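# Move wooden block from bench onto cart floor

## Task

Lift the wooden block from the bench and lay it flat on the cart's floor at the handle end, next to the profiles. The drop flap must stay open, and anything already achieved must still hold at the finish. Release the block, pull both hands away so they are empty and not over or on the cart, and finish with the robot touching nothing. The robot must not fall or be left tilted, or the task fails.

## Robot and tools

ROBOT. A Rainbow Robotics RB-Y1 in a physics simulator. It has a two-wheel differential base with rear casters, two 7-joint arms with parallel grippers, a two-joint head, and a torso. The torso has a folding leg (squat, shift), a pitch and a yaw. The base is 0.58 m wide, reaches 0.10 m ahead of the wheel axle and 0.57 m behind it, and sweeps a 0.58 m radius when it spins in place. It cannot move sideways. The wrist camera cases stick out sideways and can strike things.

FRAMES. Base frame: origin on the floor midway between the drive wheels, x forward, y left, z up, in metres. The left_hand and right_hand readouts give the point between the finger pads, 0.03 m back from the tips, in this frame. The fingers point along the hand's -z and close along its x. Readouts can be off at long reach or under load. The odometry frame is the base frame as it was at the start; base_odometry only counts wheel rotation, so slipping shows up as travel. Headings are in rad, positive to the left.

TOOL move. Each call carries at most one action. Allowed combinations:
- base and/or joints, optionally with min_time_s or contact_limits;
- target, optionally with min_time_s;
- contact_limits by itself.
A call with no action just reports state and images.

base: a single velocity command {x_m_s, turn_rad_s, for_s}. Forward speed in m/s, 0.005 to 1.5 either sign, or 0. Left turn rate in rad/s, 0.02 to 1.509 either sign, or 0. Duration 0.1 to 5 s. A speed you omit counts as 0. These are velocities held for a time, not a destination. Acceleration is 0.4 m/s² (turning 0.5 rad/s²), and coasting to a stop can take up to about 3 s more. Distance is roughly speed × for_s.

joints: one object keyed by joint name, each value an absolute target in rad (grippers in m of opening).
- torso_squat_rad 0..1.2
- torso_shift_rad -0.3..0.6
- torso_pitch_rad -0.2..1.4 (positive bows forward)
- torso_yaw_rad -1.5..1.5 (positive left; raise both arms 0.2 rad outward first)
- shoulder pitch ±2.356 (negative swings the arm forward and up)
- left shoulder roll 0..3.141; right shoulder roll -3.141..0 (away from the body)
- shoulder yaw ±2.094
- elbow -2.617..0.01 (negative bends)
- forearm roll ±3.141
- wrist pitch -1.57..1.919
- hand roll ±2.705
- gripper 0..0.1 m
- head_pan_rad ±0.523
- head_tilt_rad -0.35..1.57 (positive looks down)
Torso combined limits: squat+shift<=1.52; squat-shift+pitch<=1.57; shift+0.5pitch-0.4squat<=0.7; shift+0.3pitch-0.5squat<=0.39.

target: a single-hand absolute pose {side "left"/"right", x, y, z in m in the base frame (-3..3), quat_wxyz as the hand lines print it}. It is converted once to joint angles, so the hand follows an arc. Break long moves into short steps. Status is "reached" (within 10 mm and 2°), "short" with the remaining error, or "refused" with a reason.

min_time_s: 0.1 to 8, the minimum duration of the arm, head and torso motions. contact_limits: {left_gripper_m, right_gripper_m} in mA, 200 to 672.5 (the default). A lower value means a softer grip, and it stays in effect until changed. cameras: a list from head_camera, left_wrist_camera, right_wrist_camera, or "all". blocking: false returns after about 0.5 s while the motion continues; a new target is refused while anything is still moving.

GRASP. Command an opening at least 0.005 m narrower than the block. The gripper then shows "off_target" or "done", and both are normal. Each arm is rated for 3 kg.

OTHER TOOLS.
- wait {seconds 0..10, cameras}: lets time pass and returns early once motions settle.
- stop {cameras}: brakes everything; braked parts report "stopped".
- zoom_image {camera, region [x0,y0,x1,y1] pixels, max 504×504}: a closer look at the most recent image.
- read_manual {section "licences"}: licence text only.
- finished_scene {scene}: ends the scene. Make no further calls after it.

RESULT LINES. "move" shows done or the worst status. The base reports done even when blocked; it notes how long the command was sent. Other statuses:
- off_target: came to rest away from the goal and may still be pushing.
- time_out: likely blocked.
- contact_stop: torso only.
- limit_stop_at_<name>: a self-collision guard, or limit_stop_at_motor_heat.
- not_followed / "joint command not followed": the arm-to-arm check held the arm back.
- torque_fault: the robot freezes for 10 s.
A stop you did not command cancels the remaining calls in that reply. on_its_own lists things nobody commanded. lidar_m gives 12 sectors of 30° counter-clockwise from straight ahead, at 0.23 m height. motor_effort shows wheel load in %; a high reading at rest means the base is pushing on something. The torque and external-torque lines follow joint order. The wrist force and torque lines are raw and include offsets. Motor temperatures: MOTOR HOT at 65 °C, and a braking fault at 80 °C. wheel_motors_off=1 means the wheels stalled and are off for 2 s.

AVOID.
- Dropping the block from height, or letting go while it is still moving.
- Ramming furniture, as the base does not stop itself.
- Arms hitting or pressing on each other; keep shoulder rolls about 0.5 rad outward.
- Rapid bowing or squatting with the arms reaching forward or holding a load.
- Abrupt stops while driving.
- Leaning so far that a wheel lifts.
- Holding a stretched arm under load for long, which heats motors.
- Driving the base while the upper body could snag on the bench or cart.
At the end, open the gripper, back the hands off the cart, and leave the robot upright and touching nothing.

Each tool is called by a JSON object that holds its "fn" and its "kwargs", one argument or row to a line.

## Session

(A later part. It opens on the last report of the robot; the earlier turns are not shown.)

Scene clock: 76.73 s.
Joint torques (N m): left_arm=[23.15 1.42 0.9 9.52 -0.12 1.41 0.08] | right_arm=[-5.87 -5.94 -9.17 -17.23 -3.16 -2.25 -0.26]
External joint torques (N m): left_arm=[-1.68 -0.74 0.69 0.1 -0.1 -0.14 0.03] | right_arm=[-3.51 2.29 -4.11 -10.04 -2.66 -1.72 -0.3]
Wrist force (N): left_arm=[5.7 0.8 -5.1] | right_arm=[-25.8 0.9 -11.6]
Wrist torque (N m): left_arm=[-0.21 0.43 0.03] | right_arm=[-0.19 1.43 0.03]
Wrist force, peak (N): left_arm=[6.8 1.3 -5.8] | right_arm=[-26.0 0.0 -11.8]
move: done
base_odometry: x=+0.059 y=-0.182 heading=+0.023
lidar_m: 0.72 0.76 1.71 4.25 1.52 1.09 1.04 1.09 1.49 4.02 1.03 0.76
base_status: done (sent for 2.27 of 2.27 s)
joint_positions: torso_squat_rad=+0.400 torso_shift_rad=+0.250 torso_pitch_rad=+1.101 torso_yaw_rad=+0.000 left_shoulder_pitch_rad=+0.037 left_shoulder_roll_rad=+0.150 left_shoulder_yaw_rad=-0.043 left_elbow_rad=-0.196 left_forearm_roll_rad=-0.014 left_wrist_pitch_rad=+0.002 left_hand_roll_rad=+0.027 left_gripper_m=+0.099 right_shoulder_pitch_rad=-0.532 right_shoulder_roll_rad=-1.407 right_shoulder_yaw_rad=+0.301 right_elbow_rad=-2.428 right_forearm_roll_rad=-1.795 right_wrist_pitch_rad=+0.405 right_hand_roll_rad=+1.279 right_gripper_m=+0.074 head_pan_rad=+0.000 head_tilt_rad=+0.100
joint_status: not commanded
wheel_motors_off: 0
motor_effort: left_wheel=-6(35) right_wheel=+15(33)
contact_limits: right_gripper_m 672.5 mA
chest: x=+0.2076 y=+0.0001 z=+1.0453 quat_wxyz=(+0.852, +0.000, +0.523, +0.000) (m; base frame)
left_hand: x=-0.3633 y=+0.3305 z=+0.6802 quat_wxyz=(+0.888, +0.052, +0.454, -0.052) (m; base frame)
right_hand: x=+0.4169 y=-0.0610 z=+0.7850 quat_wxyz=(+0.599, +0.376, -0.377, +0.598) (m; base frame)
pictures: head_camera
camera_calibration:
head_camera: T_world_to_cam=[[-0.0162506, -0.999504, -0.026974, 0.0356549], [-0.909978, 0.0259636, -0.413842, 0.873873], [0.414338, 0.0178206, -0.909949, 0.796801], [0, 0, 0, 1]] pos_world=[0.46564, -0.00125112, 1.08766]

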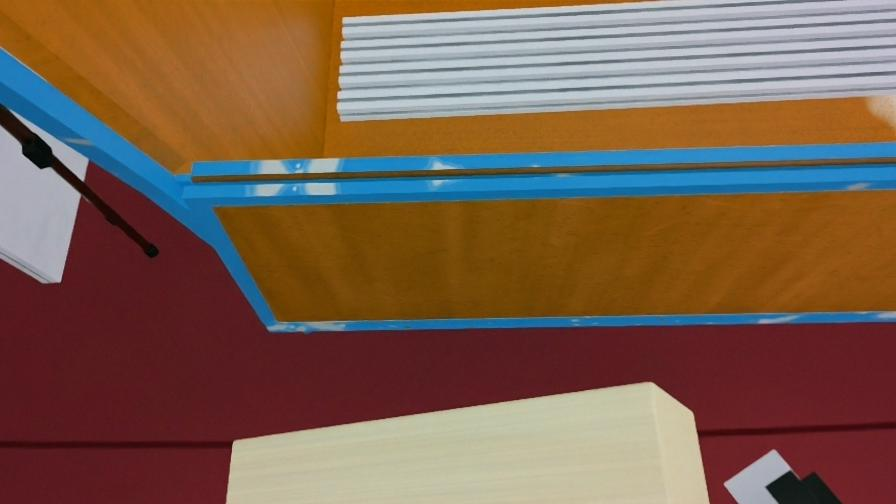

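{"fn": "move", "kwargs": {
  "target": {"side":"right","x":0.417,"y":-0.03,"z":0.79,"quat_wxyz":[0.598,0.377,-0.377,0.598]},
  "min_time_s": 1
}}

{"fn": "move", "kwargs": {
  "base": {"x_m_s":0.25,"for_s":1.88},
  "cameras": ["head_camera","right_wrist_camera"]
}}

Scene clock: 85.00 s.
Joint torques (N m): left_arm=[23.12 0.79 0.86 9.45 -0.13 1.27 0.05] | right_arm=[-9.16 -1.88 -7.11 -18.22 -2.78 -4.47 -0.14]
External joint torques (N m): left_arm=[-1.71 -1.37 0.65 0.03 -0.12 -0.29 0.01] | right_arm=[-5.91 6.18 -2.07 -10.52 -2.4 -3.45 -0.19]
Wrist force (N): left_arm=[6.5 0.5 -5.9] | right_arm=[-25.1 0.3 -11.6]
Wrist torque (N m): left_arm=[-0.21 0.51 0.08] | right_arm=[-0.16 1.39 0.05]
Wrist force, peak (N): left_arm=[6.4 0.9 -6.1] | right_arm=[-26.7 0.5 -10.8]
move: done
base_odometry: x=+0.059 y=-0.182 heading=+0.022
lidar_m: 0.71 0.74 1.71 4.25 1.51 1.09 1.05 1.10 1.50 4.02 1.06 0.76
base_status: not commanded
joint_positions: torso_squat_rad=+0.400 torso_shift_rad=+0.250 torso_pitch_rad=+1.101 torso_yaw_rad=+0.000 left_shoulder_pitch_rad=+0.037 left_shoulder_roll_rad=+0.150 left_shoulder_yaw_rad=-0.043 left_elbow_rad=-0.196 left_forearm_roll_rad=-0.014 left_wrist_pitch_rad=+0.002 left_hand_roll_rad=+0.027 left_gripper_m=+0.099 right_shoulder_pitch_rad=-0.712 right_shoulder_roll_rad=-1.342 right_shoulder_yaw_rad=+0.452 right_elbow_rad=-2.448 right_forearm_roll_rad=-1.497 right_wrist_pitch_rad=+0.418 right_hand_roll_rad=+0.968 right_gripper_m=+0.074 head_pan_rad=+0.000 head_tilt_rad=+0.100
joint_status: all done
wheel_motors_off: 0
motor_effort: left_wheel=-6(7) right_wheel=+16(16)
contact_limits: right_gripper_m 672.5 mA
chest: x=+0.2076 y=+0.0001 z=+1.0453 quat_wxyz=(+0.852, +0.000, +0.523, +0.000) (m; base frame)
left_hand: x=-0.3633 y=+0.3305 z=+0.6802 quat_wxyz=(+0.888, +0.052, +0.454, -0.052) (m; base frame)
right_hand: x=+0.4172 y=-0.0311 z=+0.7885 quat_wxyz=(+0.597, +0.379, -0.377, +0.598) (m; base frame)
right_hand_status: reached (checked arc, planned for 1.0 s): 2 mm and 0.3 deg off.
pictures: none

Scene clock: 87.83 s.
Joint torques (N m): left_arm=[22.86 1.13 0.83 9.53 -0.09 1.44 -0.05] | right_arm=[-8.18 -2.15 -7.55 -18.27 -2.82 -4.34 -0.05]
External joint torques (N m): left_arm=[-1.98 -1.03 0.62 0.11 -0.08 -0.12 -0.09] | right_arm=[-4.93 5.9 -2.51 -10.57 -2.44 -3.32 -0.09]
Wrist force (N): left_arm=[6.1 0.5 -5.5] | right_arm=[-25.7 0.5 -11.3]
Wrist torque (N m): left_arm=[-0.18 0.49 0.08] | right_arm=[-0.09 1.38 0.05]
Wrist force, peak (N): left_arm=[6.4 0.2 -6.0] | right_arm=[-26.3 -1.8 -11.9]
move: done
base_odometry: x=+0.525 y=-0.172 heading=+0.022
lidar_m: 0.25 0.27 0.37 3.95 2.17 1.58 1.51 1.59 2.16 4.25 0.37 0.26
base_status: done (sent for 1.87 of 1.87 s)
joint_positions: torso_squat_rad=+0.400 torso_shift_rad=+0.250 torso_pitch_rad=+1.101 torso_yaw_rad=+0.000 left_shoulder_pitch_rad=+0.037 left_shoulder_roll_rad=+0.150 left_shoulder_yaw_rad=-0.043 left_elbow_rad=-0.196 left_forearm_roll_rad=-0.014 left_wrist_pitch_rad=+0.002 left_hand_roll_rad=+0.027 left_gripper_m=+0.099 right_shoulder_pitch_rad=-0.712 right_shoulder_roll_rad=-1.342 right_shoulder_yaw_rad=+0.452 right_elbow_rad=-2.448 right_forearm_roll_rad=-1.497 right_wrist_pitch_rad=+0.418 right_hand_roll_rad=+0.968 right_gripper_m=+0.074 head_pan_rad=+0.000 head_tilt_rad=+0.100
joint_status: not commanded
wheel_motors_off: 0
motor_effort: left_wheel=-2(24) right_wheel=+1(46)
contact_limits: right_gripper_m 672.5 mA
chest: x=+0.2076 y=+0.0001 z=+1.0453 quat_wxyz=(+0.852, +0.000, +0.523, +0.000) (m; base frame)
left_hand: x=-0.3632 y=+0.3305 z=+0.6802 quat_wxyz=(+0.888, +0.052, +0.454, -0.052) (m; base frame)
right_hand: x=+0.4172 y=-0.0311 z=+0.7885 quat_wxyz=(+0.597, +0.379, -0.377, +0.598) (m; base frame)
pictures: head_camera, right_wrist_camera
camera_calibration:
head_camera: T_world_to_cam=[[-0.0162517, -0.999504, -0.0269699, 0.0356509], [-0.909995, 0.0259621, -0.413806, 0.873842], [0.414301, 0.0178174, -0.909965, 0.796836], [0, 0, 0, 1]] pos_world=[0.46564, -0.00125111, 1.08766]
right_wrist_camera: T_world_to_cam=[[0.0285037, -0.403312, -0.914618, 0.695512], [-0.859795, -0.476583, 0.18336, 0.226367], [-0.509843, 0.781158, -0.36035, 0.593364], [0, 0, 0, 1]] pos_world=[0.477327, -0.07512, 0.808441]

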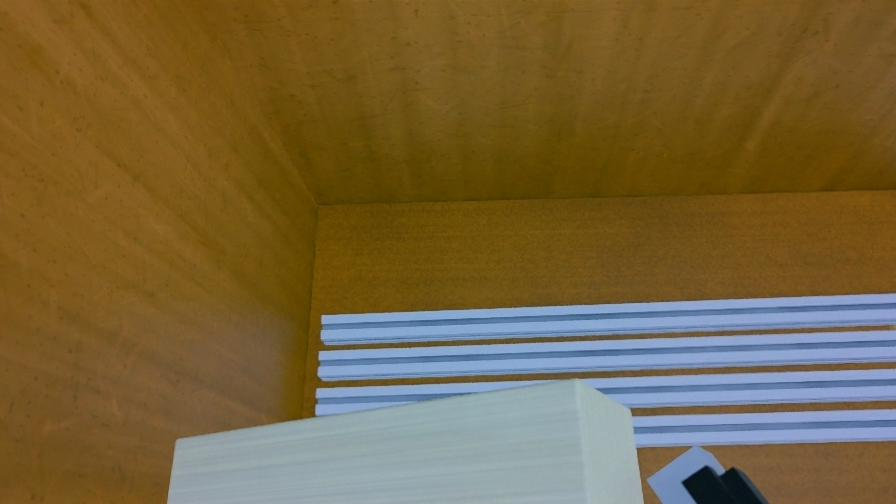

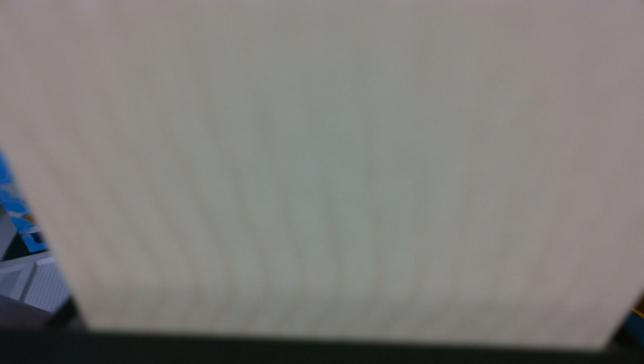

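{"fn": "move", "kwargs": {
  "base": {"x_m_s":0.06,"for_s":0.5},
  "joints": {"torso_squat_rad":0.7},
  "min_time_s": 1.5
}}

{"fn": "move", "kwargs": {
  "target": {"side":"right","x":0.405,"y":-0.032,"z":0.56,"quat_wxyz":[0.598,0.377,-0.377,0.598]},
  "min_time_s": 1.2
}}

{"fn": "move", "kwargs": {
  "target": {"side":"right","x":0.41,"y":-0.032,"z":0.46,"quat_wxyz":[0.598,0.377,-0.377,0.598]},
  "min_time_s": 1.2,
  "cameras": ["head_camera","right_wrist_camera"]
}}

Scene clock: 97.17 s.
Joint torques (N m): left_arm=[23.24 1.15 0.87 9.36 -0.11 1.4 0.12] | right_arm=[-6.4 -3.44 -6.04 -19.28 -3.12 -2.65 0.17]
External joint torques (N m): left_arm=[-1.59 -1.02 0.66 -0.06 -0.1 -0.16 0.07] | right_arm=[-3.14 4.61 -0.99 -11.59 -2.74 -1.63 0.11]
Wrist force (N): left_arm=[5.9 0.8 -5.8] | right_arm=[-25.3 -5.7 -11.2]
Wrist torque (N m): left_arm=[-0.21 0.44 0.02] | right_arm=[-0.73 1.40 0.05]
Wrist force, peak (N): left_arm=[7.0 0.9 -6.0] | right_arm=[-33.7 -1.4 -11.2]
move: done
base_odometry: x=+0.555 y=-0.171 heading=+0.022
lidar_m: 0.21 0.23 0.33 1.50 2.22 1.60 1.55 1.62 2.20 0.93 0.34 0.24
base_status: done (sent for 0.5 of 0.5 s)
joint_positions: torso_squat_rad=+0.700 torso_shift_rad=+0.250 torso_pitch_rad=+1.101 torso_yaw_rad=+0.000 left_shoulder_pitch_rad=+0.037 left_shoulder_roll_rad=+0.150 left_shoulder_yaw_rad=-0.043 left_elbow_rad=-0.196 left_forearm_roll_rad=-0.014 left_wrist_pitch_rad=+0.002 left_hand_roll_rad=+0.027 left_gripper_m=+0.099 right_shoulder_pitch_rad=-0.712 right_shoulder_roll_rad=-1.342 right_shoulder_yaw_rad=+0.452 right_elbow_rad=-2.448 right_forearm_roll_rad=-1.497 right_wrist_pitch_rad=+0.417 right_hand_roll_rad=+0.968 right_gripper_m=+0.074 head_pan_rad=+0.000 head_tilt_rad=+0.100
joint_status: all done
wheel_motors_off: 0
motor_effort: left_wheel=-3(22) right_wheel=+1(26)
contact_limits: right_gripper_m 672.5 mA
chest: x=+0.1805 y=+0.0001 z=+0.9394 quat_wxyz=(+0.852, +0.000, +0.523, +0.000) (m; base frame)
left_hand: x=-0.3903 y=+0.3305 z=+0.5742 quat_wxyz=(+0.888, +0.052, +0.454, -0.052) (m; base frame)
right_hand: x=+0.3905 y=-0.0311 z=+0.6828 quat_wxyz=(+0.597, +0.379, -0.378, +0.598) (m; base frame)
pictures: none

Scene clock: 98.70 s.
Joint torques (N m): left_arm=[23.35 0.99 0.92 9.37 -0.03 1.41 0.01] | right_arm=[-8.87 -1.86 -6.71 -17.9 -4.27 0.34 0.02]
External joint torques (N m): left_arm=[-1.48 -1.17 0.71 -0.05 -0.02 -0.15 -0.03] | right_arm=[-5.76 5.16 -2.37 -10.18 -3.49 0.36 -0.02]
Wrist force (N): left_arm=[6.0 0.8 -5.2] | right_arm=[-25.8 -0.4 -11.7]
Wrist torque (N m): left_arm=[-0.28 0.45 0.03] | right_arm=[-0.21 1.33 -0.25]
Wrist force, peak (N): left_arm=[6.3 1.5 -6.1] | right_arm=[-29.0 -1.1 -11.8]
move: done
base_odometry: x=+0.555 y=-0.171 heading=+0.022
lidar_m: 0.21 0.23 0.33 1.52 2.23 1.61 1.54 1.62 2.19 0.93 0.32 0.24
base_status: not commanded
joint_positions: torso_squat_rad=+0.700 torso_shift_rad=+0.250 torso_pitch_rad=+1.101 torso_yaw_rad=+0.000 left_shoulder_pitch_rad=+0.037 left_shoulder_roll_rad=+0.150 left_shoulder_yaw_rad=-0.043 left_elbow_rad=-0.196 left_forearm_roll_rad=-0.014 left_wrist_pitch_rad=+0.002 left_hand_roll_rad=+0.027 left_gripper_m=+0.099 right_shoulder_pitch_rad=-0.793 right_shoulder_roll_rad=-1.034 right_shoulder_yaw_rad=+0.570 right_elbow_rad=-1.941 right_forearm_roll_rad=-1.824 right_wrist_pitch_rad=+0.547 right_hand_roll_rad=+1.595 right_gripper_m=+0.074 head_pan_rad=+0.000 head_tilt_rad=+0.100
joint_status: all done
wheel_motors_off: 0
motor_effort: left_wheel=-3(7) right_wheel=+1(3)
contact_limits: right_gripper_m 672.5 mA
chest: x=+0.1805 y=+0.0001 z=+0.9394 quat_wxyz=(+0.852, +0.000, +0.523, +0.000) (m; base frame)
left_hand: x=-0.3903 y=+0.3305 z=+0.5742 quat_wxyz=(+0.888, +0.052, +0.454, -0.052) (m; base frame)
right_hand: x=+0.4045 y=-0.0332 z=+0.5585 quat_wxyz=(+0.600, +0.376, -0.375, +0.599) (m; base frame)
right_hand_status: reached (checked arc, planned for 1.2 s): 2 mm and 0.3 deg off.
pictures: none

Scene clock: 100.23 s.
Joint torques (N m): left_arm=[23.18 1.35 1.14 9.49 -0.09 1.34 -0.01] | right_arm=[-8.53 -1.14 -5.83 -15.74 -4.83 3.63 -0.19]
External joint torques (N m): left_arm=[-1.65 -0.81 0.94 0.06 -0.07 -0.22 -0.06] | right_arm=[-4.97 4.28 -2.66 -9.13 -3.86 2.96 -0.24]
Wrist force (N): left_arm=[6.5 0.6 -4.9] | right_arm=[-26.5 0.3 -11.7]
Wrist torque (N m): left_arm=[-0.24 0.54 0.08] | right_arm=[-0.12 1.38 -0.26]
Wrist force, peak (N): left_arm=[6.6 0.8 -5.7] | right_arm=[-29.8 -0.3 -11.2]
move: done
base_odometry: x=+0.555 y=-0.171 heading=+0.022
lidar_m: 0.22 0.24 0.32 1.50 2.22 1.60 1.55 1.63 2.18 0.92 0.32 0.24
base_status: not commanded
joint_positions: torso_squat_rad=+0.700 torso_shift_rad=+0.250 torso_pitch_rad=+1.101 torso_yaw_rad=+0.000 left_shoulder_pitch_rad=+0.037 left_shoulder_roll_rad=+0.150 left_shoulder_yaw_rad=-0.043 left_elbow_rad=-0.196 left_forearm_roll_rad=-0.014 left_wrist_pitch_rad=+0.002 left_hand_roll_rad=+0.027 left_gripper_m=+0.099 right_shoulder_pitch_rad=-0.896 right_shoulder_roll_rad=-0.762 right_shoulder_yaw_rad=+0.565 right_elbow_rad=-1.410 right_forearm_roll_rad=-2.010 right_wrist_pitch_rad=+0.728 right_hand_roll_rad=+2.042 right_gripper_m=+0.074 head_pan_rad=+0.000 head_tilt_rad=+0.100
joint_status: all done
wheel_motors_off: 0
motor_effort: left_wheel=-2(4) right_wheel=+2(3)
contact_limits: right_gripper_m 672.5 mA
chest: x=+0.1805 y=+0.0001 z=+0.9394 quat_wxyz=(+0.852, +0.000, +0.523, +0.000) (m; base frame)
left_hand: x=-0.3903 y=+0.3305 z=+0.5743 quat_wxyz=(+0.888, +0.052, +0.454, -0.052) (m; base frame)
right_hand: x=+0.4092 y=-0.0332 z=+0.4588 quat_wxyz=(+0.600, +0.376, -0.375, +0.599) (m; base frame)
right_hand_status: reached (checked arc, planned for 1.2 s): 2 mm and 0.3 deg off.
pictures: head_camera, right_wrist_camera
camera_calibration:
head_camera: T_world_to_cam=[[-0.016339, -0.999502, -0.0270126, 0.0324349], [-0.909977, 0.02606, -0.413838, 0.805383], [0.414336, 0.0178191, -0.90995, 0.711667], [0, 0, 0, 1]] pos_world=[0.43854, -0.00125083, 0.981756]
right_wrist_camera: T_world_to_cam=[[0.0271184, -0.411799, -0.910871, 0.391874], [-0.861348, -0.472043, 0.187763, 0.277654], [-0.507291, 0.779485, -0.367503, 0.474294], [0, 0, 0, 1]] pos_world=[0.469134, -0.0772673, 0.479118]

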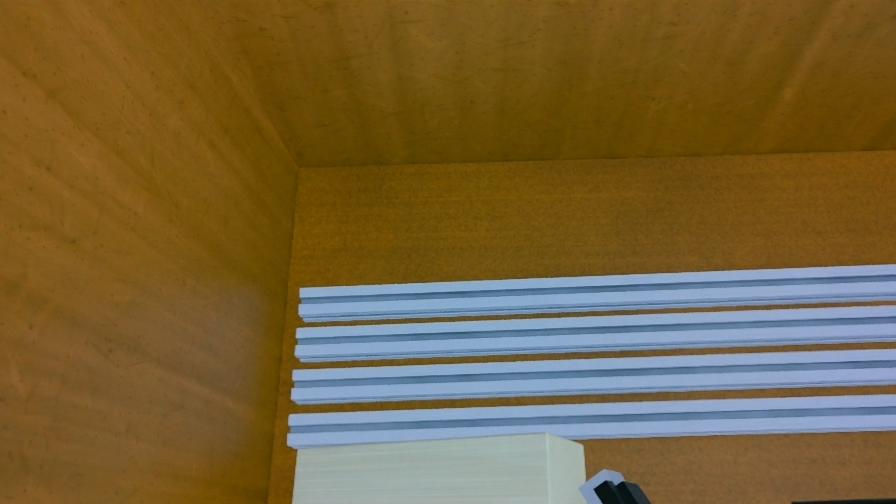

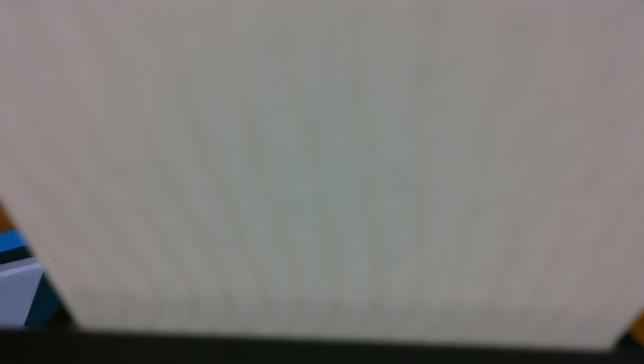

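{"fn": "move", "kwargs": {
  "target": {"side":"right","x":0.422,"y":-0.027,"z":0.435,"quat_wxyz":[0.598,0.377,-0.377,0.598]},
  "min_time_s": 0.8,
  "cameras": ["head_camera"]
}}

{"fn": "move", "kwargs": {
  "target": {"side":"right","x":0.422,"y":-0.024,"z":0.418,"quat_wxyz":[0.584,0.397,-0.397,0.584]},
  "min_time_s": 0.8,
  "cameras": ["head_camera"]
}}

Scene clock: 104.30 s.
Joint torques (N m): left_arm=[23.4 1.1 1.17 9.35 -0.13 1.32 0] | right_arm=[-9.89 -0.06 -5.74 -14.74 -4.95 4.44 0.18]
External joint torques (N m): left_arm=[-1.43 -1.07 0.96 -0.07 -0.12 -0.24 -0.04] | right_arm=[-5.34 4.77 -2.84 -8.6 -3.96 3.55 0.14]
Wrist force (N): left_arm=[5.8 1.0 -5.4] | right_arm=[-26.4 0.0 -11.3]
Wrist torque (N m): left_arm=[-0.24 0.42 0.07] | right_arm=[-0.12 1.39 -0.25]
Wrist force, peak (N): left_arm=[6.4 1.9 -6.3] | right_arm=[-29.0 0.6 -10.6]
move: done
base_odometry: x=+0.555 y=-0.171 heading=+0.022
lidar_m: 0.22 0.24 0.32 1.52 2.22 1.61 1.54 1.62 2.19 0.93 0.33 0.24
base_status: not commanded
joint_positions: torso_squat_rad=+0.700 torso_shift_rad=+0.250 torso_pitch_rad=+1.101 torso_yaw_rad=+0.000 left_shoulder_pitch_rad=+0.037 left_shoulder_roll_rad=+0.150 left_shoulder_yaw_rad=-0.043 left_elbow_rad=-0.196 left_forearm_roll_rad=-0.014 left_wrist_pitch_rad=+0.002 left_hand_roll_rad=+0.027 left_gripper_m=+0.099 right_shoulder_pitch_rad=-0.975 right_shoulder_roll_rad=-0.680 right_shoulder_yaw_rad=+0.556 right_elbow_rad=-1.214 right_forearm_roll_rad=-2.040 right_wrist_pitch_rad=+0.791 right_hand_roll_rad=+2.138 right_gripper_m=+0.074 head_pan_rad=+0.000 head_tilt_rad=+0.100
joint_status: all done
wheel_motors_off: 0
motor_effort: left_wheel=-1(3) right_wheel=+2(4)
contact_limits: right_gripper_m 672.5 mA
chest: x=+0.1805 y=+0.0001 z=+0.9394 quat_wxyz=(+0.852, +0.000, +0.523, +0.000) (m; base frame)
left_hand: x=-0.3903 y=+0.3305 z=+0.5743 quat_wxyz=(+0.888, +0.052, +0.454, -0.052) (m; base frame)
right_hand: x=+0.4210 y=-0.0283 z=+0.4340 quat_wxyz=(+0.600, +0.375, -0.375, +0.599) (m; base frame)
right_hand_status: reached (checked arc, planned for 0.8 s): 2 mm and 0.4 deg off.
pictures: head_camera
camera_calibration:
head_camera: T_world_to_cam=[[-0.0162475, -0.999504, -0.0269727, 0.0323552], [-0.909978, 0.0259601, -0.413843, 0.805387], [0.414338, 0.0178206, -0.909949, 0.711666], [0, 0, 0, 1]] pos_world=[0.43854, -0.00125113, 0.981756]

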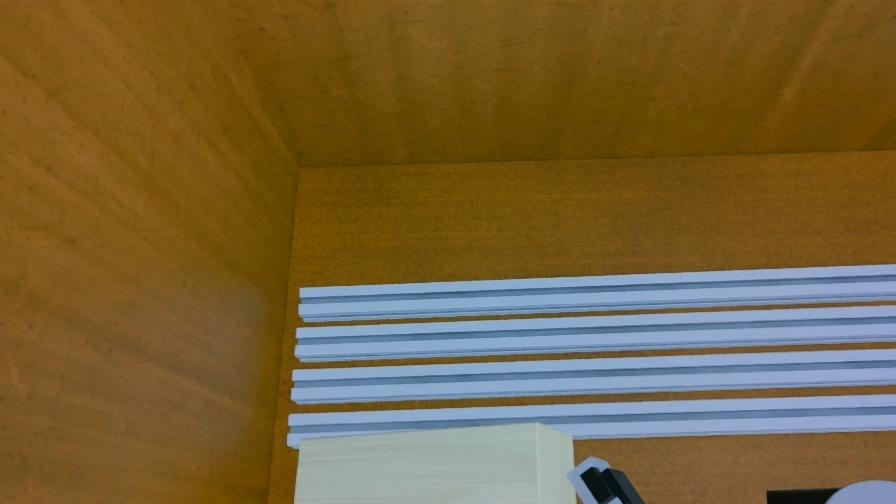

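Scene clock: 105.57 s.
Joint torques (N m): left_arm=[23.18 1.27 0.96 9.45 -0.11 1.4 -0.06] | right_arm=[-10.19 0.83 -4.5 -12.97 -4.7 6.15 0.03]
External joint torques (N m): left_arm=[-1.65 -0.89 0.75 0.03 -0.1 -0.15 -0.11] | right_arm=[-5.09 4.9 -2.24 -7.72 -3.69 4.97 -0.01]
Wrist force (N): left_arm=[6.2 0.2 -4.8] | right_arm=[-27.2 0.4 -9.0]
Wrist torque (N m): left_arm=[-0.19 0.45 0.02] | right_arm=[-0.12 1.39 -0.27]
Wrist force, peak (N): left_arm=[7.0 0.3 -5.5] | right_arm=[-30.9 0.7 -9.3]
move: done
base_odometry: x=+0.555 y=-0.171 heading=+0.022
lidar_m: 0.22 0.23 0.32 1.50 2.22 1.62 1.54 1.61 2.20 0.94 0.33 0.24
base_status: not commanded
joint_positions: torso_squat_rad=+0.700 torso_shift_rad=+0.250 torso_pitch_rad=+1.101 torso_yaw_rad=+0.000 left_shoulder_pitch_rad=+0.037 left_shoulder_roll_rad=+0.150 left_shoulder_yaw_rad=-0.043 left_elbow_rad=-0.196 left_forearm_roll_rad=-0.014 left_wrist_pitch_rad=+0.002 left_hand_roll_rad=+0.027 left_gripper_m=+0.099 right_shoulder_pitch_rad=-1.048 right_shoulder_roll_rad=-0.572 right_shoulder_yaw_rad=+0.507 right_elbow_rad=-0.937 right_forearm_roll_rad=-2.134 right_wrist_pitch_rad=+0.946 right_hand_roll_rad=+2.348 right_gripper_m=+0.074 head_pan_rad=+0.000 head_tilt_rad=+0.100
joint_status: all done
wheel_motors_off: 0
motor_effort: left_wheel=-2(3) right_wheel=+2(5)
contact_limits: right_gripper_m 672.5 mA
chest: x=+0.1805 y=+0.0001 z=+0.9394 quat_wxyz=(+0.852, +0.000, +0.523, +0.000) (m; base frame)
left_hand: x=-0.3903 y=+0.3305 z=+0.5742 quat_wxyz=(+0.888, +0.052, +0.454, -0.052) (m; base frame)
right_hand: x=+0.4212 y=-0.0253 z=+0.4168 quat_wxyz=(+0.586, +0.396, -0.396, +0.585) (m; base frame)
right_hand_status: reached (checked arc, planned for 0.8 s): 2 mm and 0.3 deg off.
pictures: head_camera
camera_calibration:
head_camera: T_world_to_cam=[[-0.0162475, -0.999504, -0.0269727, 0.0323552], [-0.909978, 0.0259601, -0.413843, 0.805387], [0.414338, 0.0178206, -0.909949, 0.711666], [0, 0, 0, 1]] pos_world=[0.43854, -0.00125113, 0.981756]

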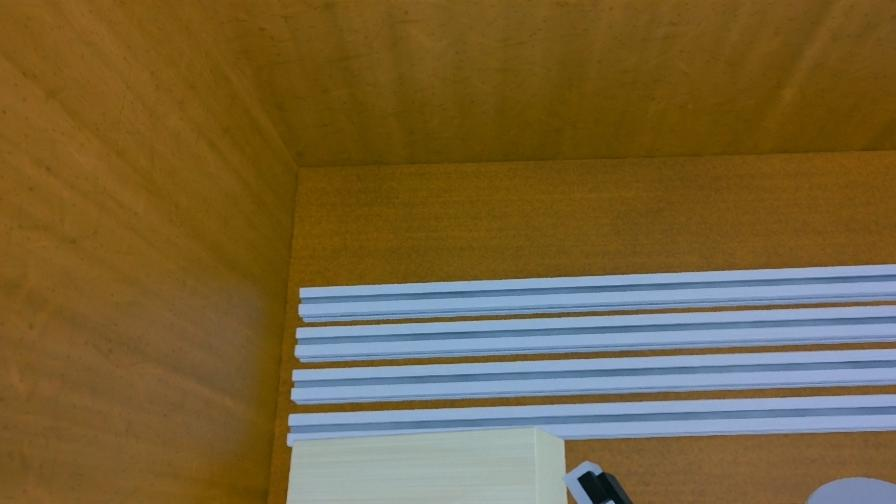

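{"fn": "move", "kwargs": {
  "target": {"side":"right","x":0.423,"y":-0.022,"z":0.400,"quat_wxyz":[0.5685,0.4205,-0.4205,0.5685]},
  "min_time_s": 0.8
}}

{"fn": "move", "kwargs": {
  "target": {"side":"right","x":0.423,"y":-0.02,"z":0.385,"quat_wxyz":[0.5595,0.4325,-0.4325,0.5595]},
  "min_time_s": 0.8,
  "cameras": ["head_camera"]
}}

Scene clock: 111.30 s.
Joint torques (N m): left_arm=[22.92 1.14 1.03 9.08 -0.11 1.41 -0.03] | right_arm=[-9.19 -0.18 -3.57 -5.36 -2.31 4.62 -0.49]
External joint torques (N m): left_arm=[-1.9 -1.02 0.82 -0.34 -0.09 -0.15 -0.08] | right_arm=[-2.31 2.73 -2.33 -2.2 -1.5 3.04 -0.54]
Wrist force (N): left_arm=[5.5 0.2 -4.9] | right_arm=[-18.1 1.0 -1.3]
Wrist torque (N m): left_arm=[-0.12 0.39 0.03] | right_arm=[-0.78 0.05 0.68]
Wrist force, peak (N): left_arm=[6.8 0.8 -5.8] | right_arm=[-34.9 3.1 -5.1]
move: done
base_odometry: x=+0.555 y=-0.171 heading=+0.022
lidar_m: 0.22 0.23 0.33 1.51 2.22 1.62 1.54 1.62 2.20 0.92 0.31 0.24
base_status: not commanded
joint_positions: torso_squat_rad=+0.700 torso_shift_rad=+0.250 torso_pitch_rad=+1.100 torso_yaw_rad=+0.000 left_shoulder_pitch_rad=+0.037 left_shoulder_roll_rad=+0.150 left_shoulder_yaw_rad=-0.043 left_elbow_rad=-0.196 left_forearm_roll_rad=-0.014 left_wrist_pitch_rad=+0.002 left_hand_roll_rad=+0.027 left_gripper_m=+0.099 right_shoulder_pitch_rad=-1.251 right_shoulder_roll_rad=-0.420 right_shoulder_yaw_rad=+0.449 right_elbow_rad=-0.388 right_forearm_roll_rad=-2.222 right_wrist_pitch_rad=+1.194 right_hand_roll_rad=+2.642 right_gripper_m=+0.075 head_pan_rad=+0.000 head_tilt_rad=+0.100
joint_status: all done
wheel_motors_off: 0
motor_effort: left_wheel=-2(8) right_wheel=+1(6)
contact_limits: right_gripper_m 672.5 mA
chest: x=+0.1803 y=+0.0001 z=+0.9395 quat_wxyz=(+0.852, +0.000, +0.523, +0.000) (m; base frame)
left_hand: x=-0.3904 y=+0.3305 z=+0.5742 quat_wxyz=(+0.888, +0.053, +0.454, -0.052) (m; base frame)
right_hand: x=+0.4225 y=-0.0224 z=+0.4004 quat_wxyz=(+0.571, +0.417, -0.418, +0.570) (m; base frame)
right_hand_status: reached (checked arc, planned for 0.9 s): 1 mm and 0.6 deg off.
pictures: none

Scene clock: 112.43 s.
Joint torques (N m): left_arm=[22.46 1.35 0.87 9.3 -0.1 1.37 0.1] | right_arm=[-4.24 -3.34 -1.4 4 1.67 -6.55 -1.62]
External joint torques (N m): left_arm=[-2.35 -0.82 0.66 -0.11 -0.09 -0.19 0.05] | right_arm=[2.95 -1.06 -0.46 6.74 2.39 -8.15 -1.66]
Wrist force (N): left_arm=[5.8 0.4 -5.5] | right_arm=[9.4 3.5 12.4]
Wrist torque (N m): left_arm=[-0.19 0.43 0.05] | right_arm=[-0.52 -5.20 1.38]
Wrist force, peak (N): left_arm=[7.1 0.5 -5.9] | right_arm=[11.6 6.6 21.7]
move: short
base_odometry: x=+0.555 y=-0.171 heading=+0.022
lidar_m: 0.22 0.23 0.33 1.50 2.23 1.61 1.54 1.61 2.20 0.93 0.33 0.24
base_status: not commanded
joint_positions: torso_squat_rad=+0.700 torso_shift_rad=+0.250 torso_pitch_rad=+1.099 torso_yaw_rad=+0.000 left_shoulder_pitch_rad=+0.037 left_shoulder_roll_rad=+0.150 left_shoulder_yaw_rad=-0.043 left_elbow_rad=-0.196 left_forearm_roll_rad=-0.014 left_wrist_pitch_rad=+0.002 left_hand_roll_rad=+0.027 left_gripper_m=+0.099 right_shoulder_pitch_rad=-1.292 right_shoulder_roll_rad=-0.371 right_shoulder_yaw_rad=+0.390 right_elbow_rad=-0.269 right_forearm_roll_rad=-2.185 right_wrist_pitch_rad=+1.171 right_hand_roll_rad=+2.705 right_gripper_m=+0.076 head_pan_rad=+0.000 head_tilt_rad=+0.100
joint_status: all done
wheel_motors_off: 0
motor_effort: left_wheel=-2(3) right_wheel=+4(6)
contact_limits: right_gripper_m 672.5 mA
chest: x=+0.1800 y=+0.0000 z=+0.9398 quat_wxyz=(+0.853, +0.000, +0.522, +0.000) (m; base frame)
left_hand: x=-0.3903 y=+0.3305 z=+0.5740 quat_wxyz=(+0.888, +0.053, +0.453, -0.052) (m; base frame)
right_hand: x=+0.4235 y=-0.0191 z=+0.3871 quat_wxyz=(+0.586, +0.395, -0.414, +0.573) (m; base frame)
right_hand_status: short (checked arc, as near as the solve gets, planned for 0.8 s): 2 mm and 5.9 deg off. The place is met; only the turn is off.
pictures: head_camera
camera_calibration:
head_camera: T_world_to_cam=[[-0.0163962, -0.999499, -0.0270744, 0.0324327], [-0.909399, 0.0261624, -0.415101, 0.806154], [0.415601, 0.0178154, -0.909373, 0.711521], [0, 0, 0, 1]] pos_world=[0.437939, -0.00135051, 0.982551]

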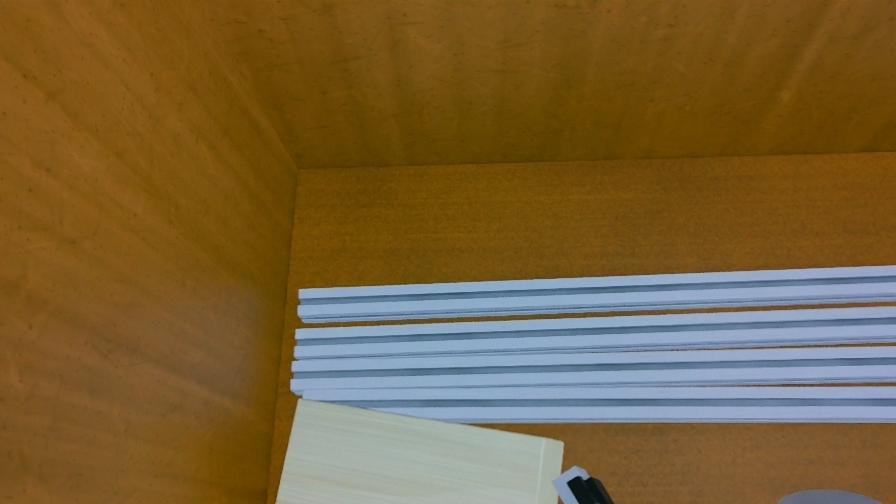

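{"fn": "move", "kwargs": {
  "target": {"side":"right","x":0.418,"y":-0.03,"z":0.44,"quat_wxyz":[0.598,0.377,-0.377,0.598]},
  "min_time_s": 1.2
}}

{"fn": "move", "kwargs": {
  "target": {"side":"right","x":0.4,"y":-0.033,"z":0.57,"quat_wxyz":[0.598,0.377,-0.377,0.598]},
  "min_time_s": 1.2
}}

{"fn": "move", "kwargs": {
  "joints": {"torso_squat_rad":0.85,"torso_shift_rad":0.4},
  "min_time_s": 1.5,
  "cameras": ["head_camera","right_wrist_camera"]
}}

Scene clock: 119.63 s.
Joint torques (N m): left_arm=[22.8 1.34 0.93 9.31 -0.11 1.4 0] | right_arm=[-10.17 0.44 -4.47 -15.92 -5.29 4.05 0.85]
External joint torques (N m): left_arm=[-2.03 -0.82 0.72 -0.11 -0.09 -0.16 -0.04] | right_arm=[-6.09 5.2 -1.68 -9.65 -4.26 3.15 0.79]
Wrist force (N): left_arm=[6.3 0.7 -5.5] | right_arm=[-24.6 1.0 -11.4]
Wrist torque (N m): left_arm=[-0.21 0.55 0.04] | right_arm=[0.29 1.78 -0.57]
Wrist force, peak (N): left_arm=[6.9 -0.1 -6.1] | right_arm=[-34.4 5.1 -9.2]
move: done
base_odometry: x=+0.555 y=-0.171 heading=+0.022
lidar_m: 0.22 0.23 0.32 1.51 2.21 1.62 1.55 1.62 2.19 0.93 0.33 0.22
base_status: not commanded
joint_positions: torso_squat_rad=+0.700 torso_shift_rad=+0.250 torso_pitch_rad=+1.101 torso_yaw_rad=+0.000 left_shoulder_pitch_rad=+0.037 left_shoulder_roll_rad=+0.150 left_shoulder_yaw_rad=-0.043 left_elbow_rad=-0.196 left_forearm_roll_rad=-0.014 left_wrist_pitch_rad=+0.002 left_hand_roll_rad=+0.027 left_gripper_m=+0.099 right_shoulder_pitch_rad=-0.937 right_shoulder_roll_rad=-0.666 right_shoulder_yaw_rad=+0.499 right_elbow_rad=-1.245 right_forearm_roll_rad=-1.984 right_wrist_pitch_rad=+0.821 right_hand_roll_rad=+2.115 right_gripper_m=+0.074 head_pan_rad=+0.000 head_tilt_rad=+0.100
joint_status: all done
wheel_motors_off: 0
motor_effort: left_wheel=-2(4) right_wheel=+3(7)
contact_limits: right_gripper_m 672.5 mA
chest: x=+0.1805 y=+0.0001 z=+0.9394 quat_wxyz=(+0.852, +0.000, +0.523, +0.000) (m; base frame)
left_hand: x=-0.3904 y=+0.3305 z=+0.5743 quat_wxyz=(+0.888, +0.052, +0.454, -0.052) (m; base frame)
right_hand: x=+0.4170 y=-0.0316 z=+0.4379 quat_wxyz=(+0.599, +0.377, -0.376, +0.598) (m; base frame)
right_hand_status: reached (checked arc, planned for 1.2 s): 3 mm and 0.2 deg off.
pictures: none

Scene clock: 121.17 s.
Joint torques (N m): left_arm=[22.83 1.51 0.9 9.37 -0.06 1.31 0] | right_arm=[-7.37 -1.7 -7.37 -19.54 -4.51 -0.27 0.59]
External joint torques (N m): left_arm=[-2 -0.65 0.69 -0.06 -0.05 -0.25 -0.04] | right_arm=[-4.87 5.02 -3.21 -11.65 -3.65 -0.23 0.54]
Wrist force (N): left_arm=[6.5 0.5 -4.9] | right_arm=[-24.7 0.4 -11.1]
Wrist torque (N m): left_arm=[-0.22 0.49 0.04] | right_arm=[0.04 1.86 -0.56]
Wrist force, peak (N): left_arm=[6.5 0.2 -5.8] | right_arm=[-31.2 -0.3 -12.5]
move: done
base_odometry: x=+0.555 y=-0.171 heading=+0.022
lidar_m: 0.22 0.23 0.32 1.51 2.23 1.61 1.55 1.63 2.19 0.93 0.34 0.23
base_status: not commanded
joint_positions: torso_squat_rad=+0.700 torso_shift_rad=+0.250 torso_pitch_rad=+1.101 torso_yaw_rad=+0.000 left_shoulder_pitch_rad=+0.037 left_shoulder_roll_rad=+0.150 left_shoulder_yaw_rad=-0.043 left_elbow_rad=-0.196 left_forearm_roll_rad=-0.014 left_wrist_pitch_rad=+0.002 left_hand_roll_rad=+0.027 left_gripper_m=+0.099 right_shoulder_pitch_rad=-0.730 right_shoulder_roll_rad=-1.007 right_shoulder_yaw_rad=+0.494 right_elbow_rad=-1.984 right_forearm_roll_rad=-1.779 right_wrist_pitch_rad=+0.593 right_hand_roll_rad=+1.572 right_gripper_m=+0.074 head_pan_rad=+0.000 head_tilt_rad=+0.100
joint_status: all done
wheel_motors_off: 0
motor_effort: left_wheel=-1(2) right_wheel=+3(5)
contact_limits: right_gripper_m 672.5 mA
chest: x=+0.1805 y=+0.0001 z=+0.9394 quat_wxyz=(+0.852, +0.000, +0.523, +0.000) (m; base frame)
left_hand: x=-0.3904 y=+0.3305 z=+0.5743 quat_wxyz=(+0.888, +0.052, +0.454, -0.052) (m; base frame)
right_hand: x=+0.3998 y=-0.0342 z=+0.5692 quat_wxyz=(+0.596, +0.379, -0.380, +0.596) (m; base frame)
right_hand_status: reached (checked arc, planned for 1.2 s): 1 mm and 0.5 deg off.
pictures: none

Scene clock: 122.93 s.
Joint torques (N m): left_arm=[22.89 1.62 1.2 9.26 -0.06 1.45 0.12] | right_arm=[-7.43 -2.2 -7.24 -19.44 -4.69 -0.23 0.62]
External joint torques (N m): left_arm=[-1.94 -0.55 0.99 -0.16 -0.05 -0.11 0.08] | right_arm=[-4.92 4.51 -3.09 -11.54 -3.83 -0.19 0.58]
Wrist force (N): left_arm=[6.0 0.9 -5.9] | right_arm=[-26.0 0.8 -11.1]
Wrist torque (N m): left_arm=[-0.27 0.44 0.03] | right_arm=[0.12 1.90 -0.56]
Wrist force, peak (N): left_arm=[6.6 1.3 -5.7] | right_arm=[-26.7 0.2 -11.5]
move: done
base_odometry: x=+0.555 y=-0.171 heading=+0.022
lidar_m: 0.22 0.23 0.32 1.50 2.23 1.62 1.54 1.62 2.20 0.92 0.33 0.23
base_status: not commanded
joint_positions: torso_squat_rad=+0.850 torso_shift_rad=+0.400 torso_pitch_rad=+1.101 torso_yaw_rad=+0.000 left_shoulder_pitch_rad=+0.037 left_shoulder_roll_rad=+0.150 left_shoulder_yaw_rad=-0.043 left_elbow_rad=-0.196 left_forearm_roll_rad=-0.014 left_wrist_pitch_rad=+0.002 left_hand_roll_rad=+0.027 left_gripper_m=+0.099 right_shoulder_pitch_rad=-0.730 right_shoulder_roll_rad=-1.007 right_shoulder_yaw_rad=+0.494 right_elbow_rad=-1.984 right_forearm_roll_rad=-1.779 right_wrist_pitch_rad=+0.593 right_hand_roll_rad=+1.572 right_gripper_m=+0.074 head_pan_rad=+0.000 head_tilt_rad=+0.100
joint_status: all done
wheel_motors_off: 0
motor_effort: left_wheel=-4(4) right_wheel=+1(5)
contact_limits: right_gripper_m 672.5 mA
chest: x=+0.2280 y=+0.0000 z=+0.8461 quat_wxyz=(+0.852, +0.000, +0.523, +0.000) (m; base frame)
left_hand: x=-0.3429 y=+0.3305 z=+0.4811 quat_wxyz=(+0.888, +0.053, +0.454, -0.052) (m; base frame)
right_hand: x=+0.4473 y=-0.0343 z=+0.4759 quat_wxyz=(+0.596, +0.379, -0.380, +0.596) (m; base frame)
pictures: head_camera, right_wrist_camera
camera_calibration:
head_camera: T_world_to_cam=[[-0.0163421, -0.999501, -0.0270139, 0.0305962], [-0.909977, 0.0260634, -0.413838, 0.810039], [0.414336, 0.0178191, -0.90995, 0.607181], [0, 0, 0, 1]] pos_world=[0.48604, -0.00135082, 0.888556]
right_wrist_camera: T_world_to_cam=[[0.0298146, -0.398515, -0.916677, 0.408046], [-0.861817, -0.474815, 0.17839, 0.311359], [-0.506343, 0.784689, -0.357603, 0.495671], [0, 0, 0, 1]] pos_world=[0.507148, -0.0784979, 0.495757]

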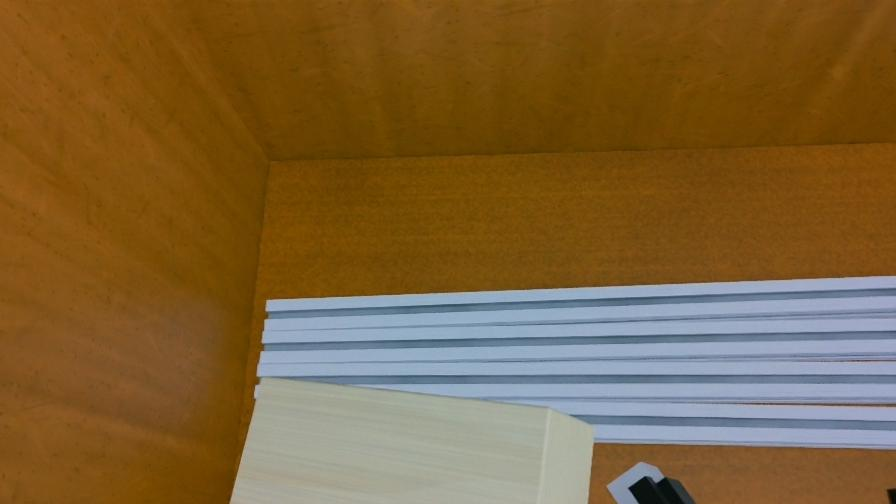

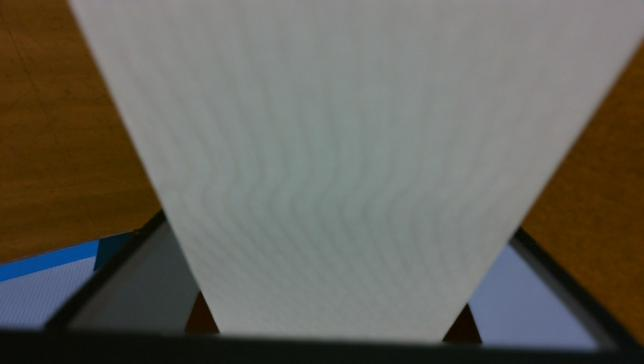

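{"fn": "move", "kwargs": {
  "target": {"side":"right","x":0.42,"y":-0.055,"z":0.5,"quat_wxyz":[0.515,0.423,-0.325,0.671]},
  "min_time_s": 1.5,
  "cameras": ["head_camera","right_wrist_camera"]
}}

Scene clock: 128.03 s.
Joint torques (N m): left_arm=[23.2 1.29 0.93 9.35 -0.11 1.42 0.04] | right_arm=[-9.14 -4.65 -8.81 -17.76 -6.03 0.39 0.75]
External joint torques (N m): left_arm=[-1.63 -0.87 0.73 -0.07 -0.09 -0.14 -0.01] | right_arm=[-5.76 3.45 -3.91 -10.53 -4.89 0.33 0.71]
Wrist force (N): left_arm=[6.0 0.7 -5.1] | right_arm=[-25.6 0.3 -11.3]
Wrist torque (N m): left_arm=[-0.21 0.44 0.02] | right_arm=[0.11 1.83 -0.75]
Wrist force, peak (N): left_arm=[7.0 0.9 -5.9] | right_arm=[-26.3 0.9 -11.6]
move: done
base_odometry: x=+0.555 y=-0.171 heading=+0.022
lidar_m: 0.22 0.22 0.33 1.51 2.22 1.61 1.54 1.63 2.18 0.93 0.34 0.25
base_status: not commanded
joint_positions: torso_squat_rad=+0.850 torso_shift_rad=+0.400 torso_pitch_rad=+1.101 torso_yaw_rad=+0.000 left_shoulder_pitch_rad=+0.037 left_shoulder_roll_rad=+0.150 left_shoulder_yaw_rad=-0.043 left_elbow_rad=-0.196 left_forearm_roll_rad=-0.014 left_wrist_pitch_rad=+0.002 left_hand_roll_rad=+0.027 left_gripper_m=+0.099 right_shoulder_pitch_rad=-0.783 right_shoulder_roll_rad=-1.125 right_shoulder_yaw_rad=+0.479 right_elbow_rad=-2.027 right_forearm_roll_rad=-1.856 right_wrist_pitch_rad=+0.817 right_hand_roll_rad=+1.626 right_gripper_m=+0.074 head_pan_rad=+0.000 head_tilt_rad=+0.100
joint_status: all done
wheel_motors_off: 0
motor_effort: left_wheel=-3(4) right_wheel=+4(6)
contact_limits: right_gripper_m 672.5 mA
chest: x=+0.2280 y=+0.0000 z=+0.8461 quat_wxyz=(+0.852, +0.000, +0.523, +0.000) (m; base frame)
left_hand: x=-0.3429 y=+0.3305 z=+0.4811 quat_wxyz=(+0.888, +0.053, +0.454, -0.052) (m; base frame)
right_hand: x=+0.4196 y=-0.0559 z=+0.4988 quat_wxyz=(+0.517, +0.422, -0.324, +0.671) (m; base frame)
right_hand_status: reached (checked arc, planned for 1.5 s): 2 mm and 0.3 deg off.
pictures: head_camera, right_wrist_camera
camera_calibration:
head_camera: T_world_to_cam=[[-0.0163421, -0.999501, -0.0270139, 0.0305962], [-0.909977, 0.0260634, -0.413838, 0.810039], [0.414336, 0.0178191, -0.90995, 0.607181], [0, 0, 0, 1]] pos_world=[0.48604, -0.00135082, 0.888556]
right_wrist_camera: T_world_to_cam=[[0.131991, -0.389661, -0.911451, 0.376203], [-0.710587, -0.678284, 0.187075, 0.194008], [-0.691119, 0.622973, -0.366415, 0.579737], [0, 0, 0, 1]] pos_world=[0.488871, -0.0829763, 0.519022]

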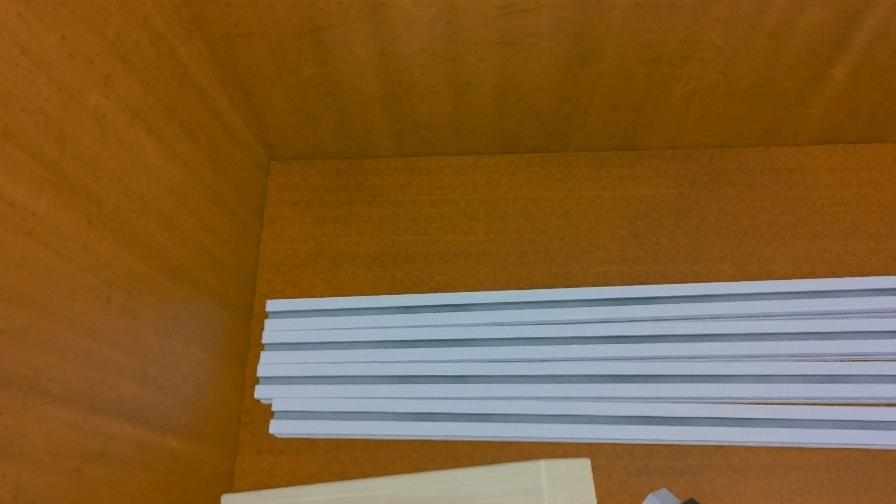

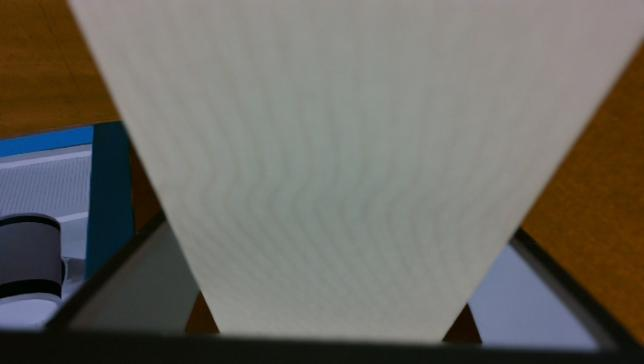

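{"fn": "move", "kwargs": {
  "target": {"side":"right","x":0.437,"y":-0.058,"z":0.435,"quat_wxyz":[0.515,0.423,-0.325,0.671]},
  "min_time_s": 1.2,
  "cameras": ["head_camera"]
}}

{"fn": "move", "kwargs": {
  "target": {"side":"right","x":0.437,"y":-0.066,"z":0.405,"quat_wxyz":[0.492,0.469,-0.360,0.64]},
  "min_time_s": 1.2,
  "cameras": ["head_camera","right_wrist_camera"]
}}

Scene clock: 132.70 s.
Joint torques (N m): left_arm=[22.66 1.71 0.88 9.28 -0.16 1.35 -0.09] | right_arm=[-9.76 -2.29 -5.98 -15.8 -6.24 2.03 0.5]
External joint torques (N m): left_arm=[-2.18 -0.45 0.67 -0.14 -0.15 -0.21 -0.13] | right_arm=[-5.54 5.43 -1.33 -9.06 -5 1.61 0.46]
Wrist force (N): left_arm=[6.8 0.3 -5.8] | right_arm=[-25.9 1.2 -11.3]
Wrist torque (N m): left_arm=[-0.18 0.54 0.09] | right_arm=[0.31 1.92 -0.76]
Wrist force, peak (N): left_arm=[6.7 1.0 -6.0] | right_arm=[-28.0 0.4 -11.4]
move: done
base_odometry: x=+0.555 y=-0.171 heading=+0.022
lidar_m: 0.22 0.24 0.33 1.50 2.22 1.61 1.54 1.61 2.20 0.94 0.33 0.24
base_status: not commanded
joint_positions: torso_squat_rad=+0.850 torso_shift_rad=+0.400 torso_pitch_rad=+1.101 torso_yaw_rad=+0.000 left_shoulder_pitch_rad=+0.037 left_shoulder_roll_rad=+0.150 left_shoulder_yaw_rad=-0.043 left_elbow_rad=-0.196 left_forearm_roll_rad=-0.014 left_wrist_pitch_rad=+0.002 left_hand_roll_rad=+0.027 left_gripper_m=+0.099 right_shoulder_pitch_rad=-0.887 right_shoulder_roll_rad=-0.970 right_shoulder_yaw_rad=+0.529 right_elbow_rad=-1.693 right_forearm_roll_rad=-1.909 right_wrist_pitch_rad=+0.919 right_hand_roll_rad=+1.845 right_gripper_m=+0.074 head_pan_rad=+0.000 head_tilt_rad=+0.100
joint_status: all done
wheel_motors_off: 0
motor_effort: left_wheel=-4(4) right_wheel=+3(5)
contact_limits: right_gripper_m 672.5 mA
chest: x=+0.2279 y=+0.0000 z=+0.8461 quat_wxyz=(+0.852, +0.000, +0.523, +0.000) (m; base frame)
left_hand: x=-0.3429 y=+0.3305 z=+0.4811 quat_wxyz=(+0.888, +0.053, +0.454, -0.052) (m; base frame)
right_hand: x=+0.4366 y=-0.0593 z=+0.4338 quat_wxyz=(+0.516, +0.422, -0.323, +0.671) (m; base frame)
right_hand_status: reached (checked arc, planned for 1.2 s): 2 mm and 0.3 deg off.
pictures: head_camera
camera_calibration:
head_camera: T_world_to_cam=[[-0.0163384, -0.999502, -0.0270123, 0.0305913], [-0.909977, 0.0260593, -0.413838, 0.809948], [0.414336, 0.0178191, -0.90995, 0.607222], [0, 0, 0, 1]] pos_world=[0.48594, -0.00135083, 0.888556]

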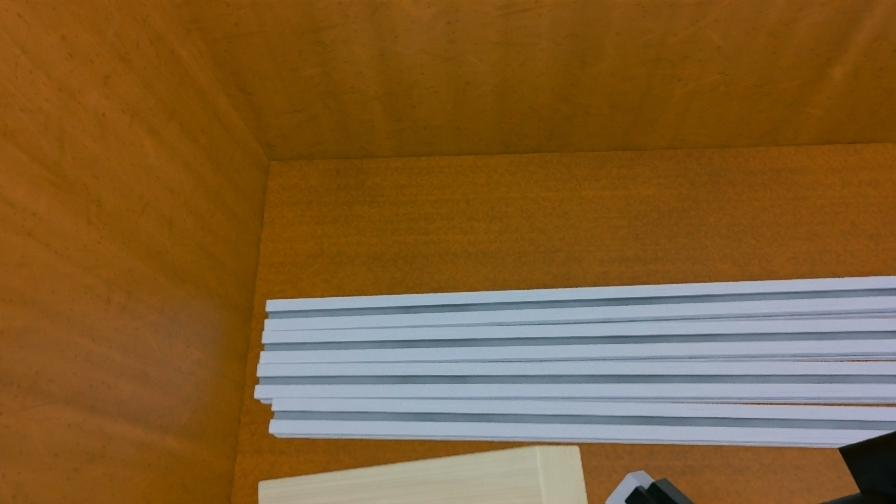

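Scene clock: 134.23 s.
Joint torques (N m): left_arm=[22.69 1.62 0.81 9.08 -0.02 1.5 -0.08] | right_arm=[-9.29 -2.27 -7.18 -13.69 -6.72 5 0.75]
External joint torques (N m): left_arm=[-2.14 -0.55 0.6 -0.35 -0.01 -0.06 -0.12] | right_arm=[-4.98 5.11 -3.31 -7.88 -5.4 4.01 0.7]
Wrist force (N): left_arm=[5.6 0.2 -5.1] | right_arm=[-27.3 0.2 -7.9]
Wrist torque (N m): left_arm=[-0.13 0.41 0.06] | right_arm=[0.00 1.97 -0.74]
Wrist force, peak (N): left_arm=[6.7 0.9 -5.7] | right_arm=[-29.1 0.1 -10.4]
move: done
base_odometry: x=+0.555 y=-0.171 heading=+0.022
lidar_m: 0.22 0.23 0.33 1.50 2.22 1.61 1.54 1.62 2.20 0.93 0.33 0.24
base_status: not commanded
joint_positions: torso_squat_rad=+0.850 torso_shift_rad=+0.400 torso_pitch_rad=+1.101 torso_yaw_rad=+0.000 left_shoulder_pitch_rad=+0.037 left_shoulder_roll_rad=+0.150 left_shoulder_yaw_rad=-0.043 left_elbow_rad=-0.196 left_forearm_roll_rad=-0.014 left_wrist_pitch_rad=+0.002 left_hand_roll_rad=+0.027 left_gripper_m=+0.099 right_shoulder_pitch_rad=-0.944 right_shoulder_roll_rad=-0.831 right_shoulder_yaw_rad=+0.506 right_elbow_rad=-1.342 right_forearm_roll_rad=-2.082 right_wrist_pitch_rad=+1.121 right_hand_roll_rad=+2.155 right_gripper_m=+0.074 head_pan_rad=+0.000 head_tilt_rad=+0.100
joint_status: all done
wheel_motors_off: 0
motor_effort: left_wheel=-3(4) right_wheel=+4(5)
contact_limits: right_gripper_m 672.5 mA
chest: x=+0.2279 y=+0.0000 z=+0.8462 quat_wxyz=(+0.852, +0.000, +0.523, +0.000) (m; base frame)
left_hand: x=-0.3429 y=+0.3305 z=+0.4811 quat_wxyz=(+0.888, +0.053, +0.454, -0.052) (m; base frame)
right_hand: x=+0.4364 y=-0.0671 z=+0.4040 quat_wxyz=(+0.493, +0.468, -0.358, +0.640) (m; base frame)
right_hand_status: reached (checked arc, planned for 1.2 s): 2 mm and 0.3 deg off.
pictures: head_camera, right_wrist_camera
camera_calibration:
head_camera: T_world_to_cam=[[-0.016334, -0.999501, -0.0270182, 0.0305954], [-0.909847, 0.0260634, -0.414125, 0.810089], [0.414623, 0.0178181, -0.909819, 0.607099], [0, 0, 0, 1]] pos_world=[0.48584, -0.00135081, 0.888655]
right_wrist_camera: T_world_to_cam=[[0.0974298, -0.264696, -0.959397, 0.326046], [-0.705206, -0.69858, 0.121121, 0.238974], [-0.702276, 0.664772, -0.254728, 0.526209], [0, 0, 0, 1]] pos_world=[0.506304, -0.0965633, 0.417903]

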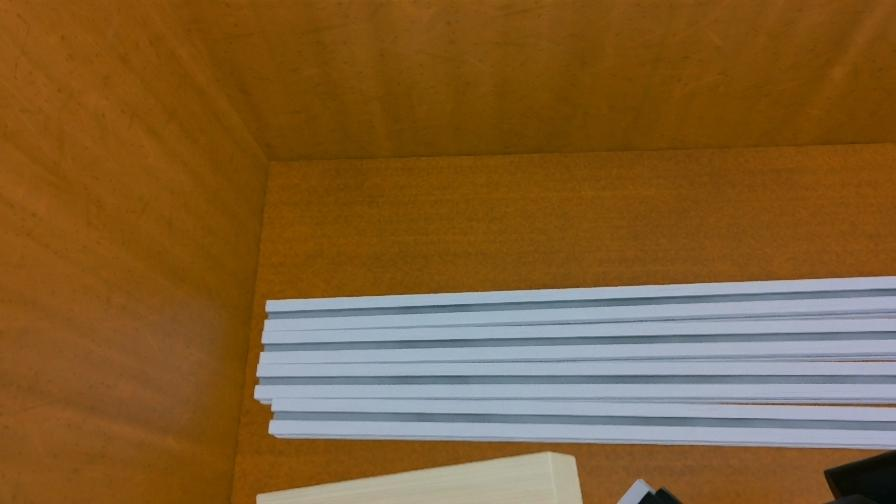

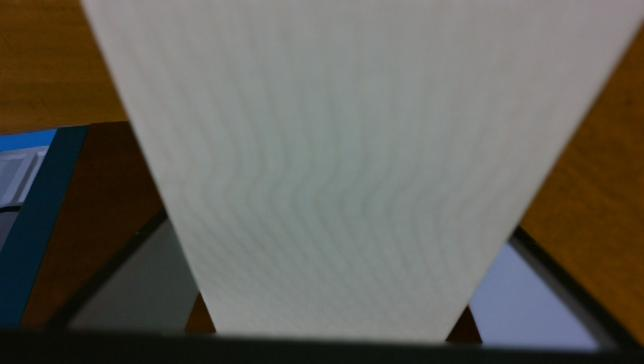

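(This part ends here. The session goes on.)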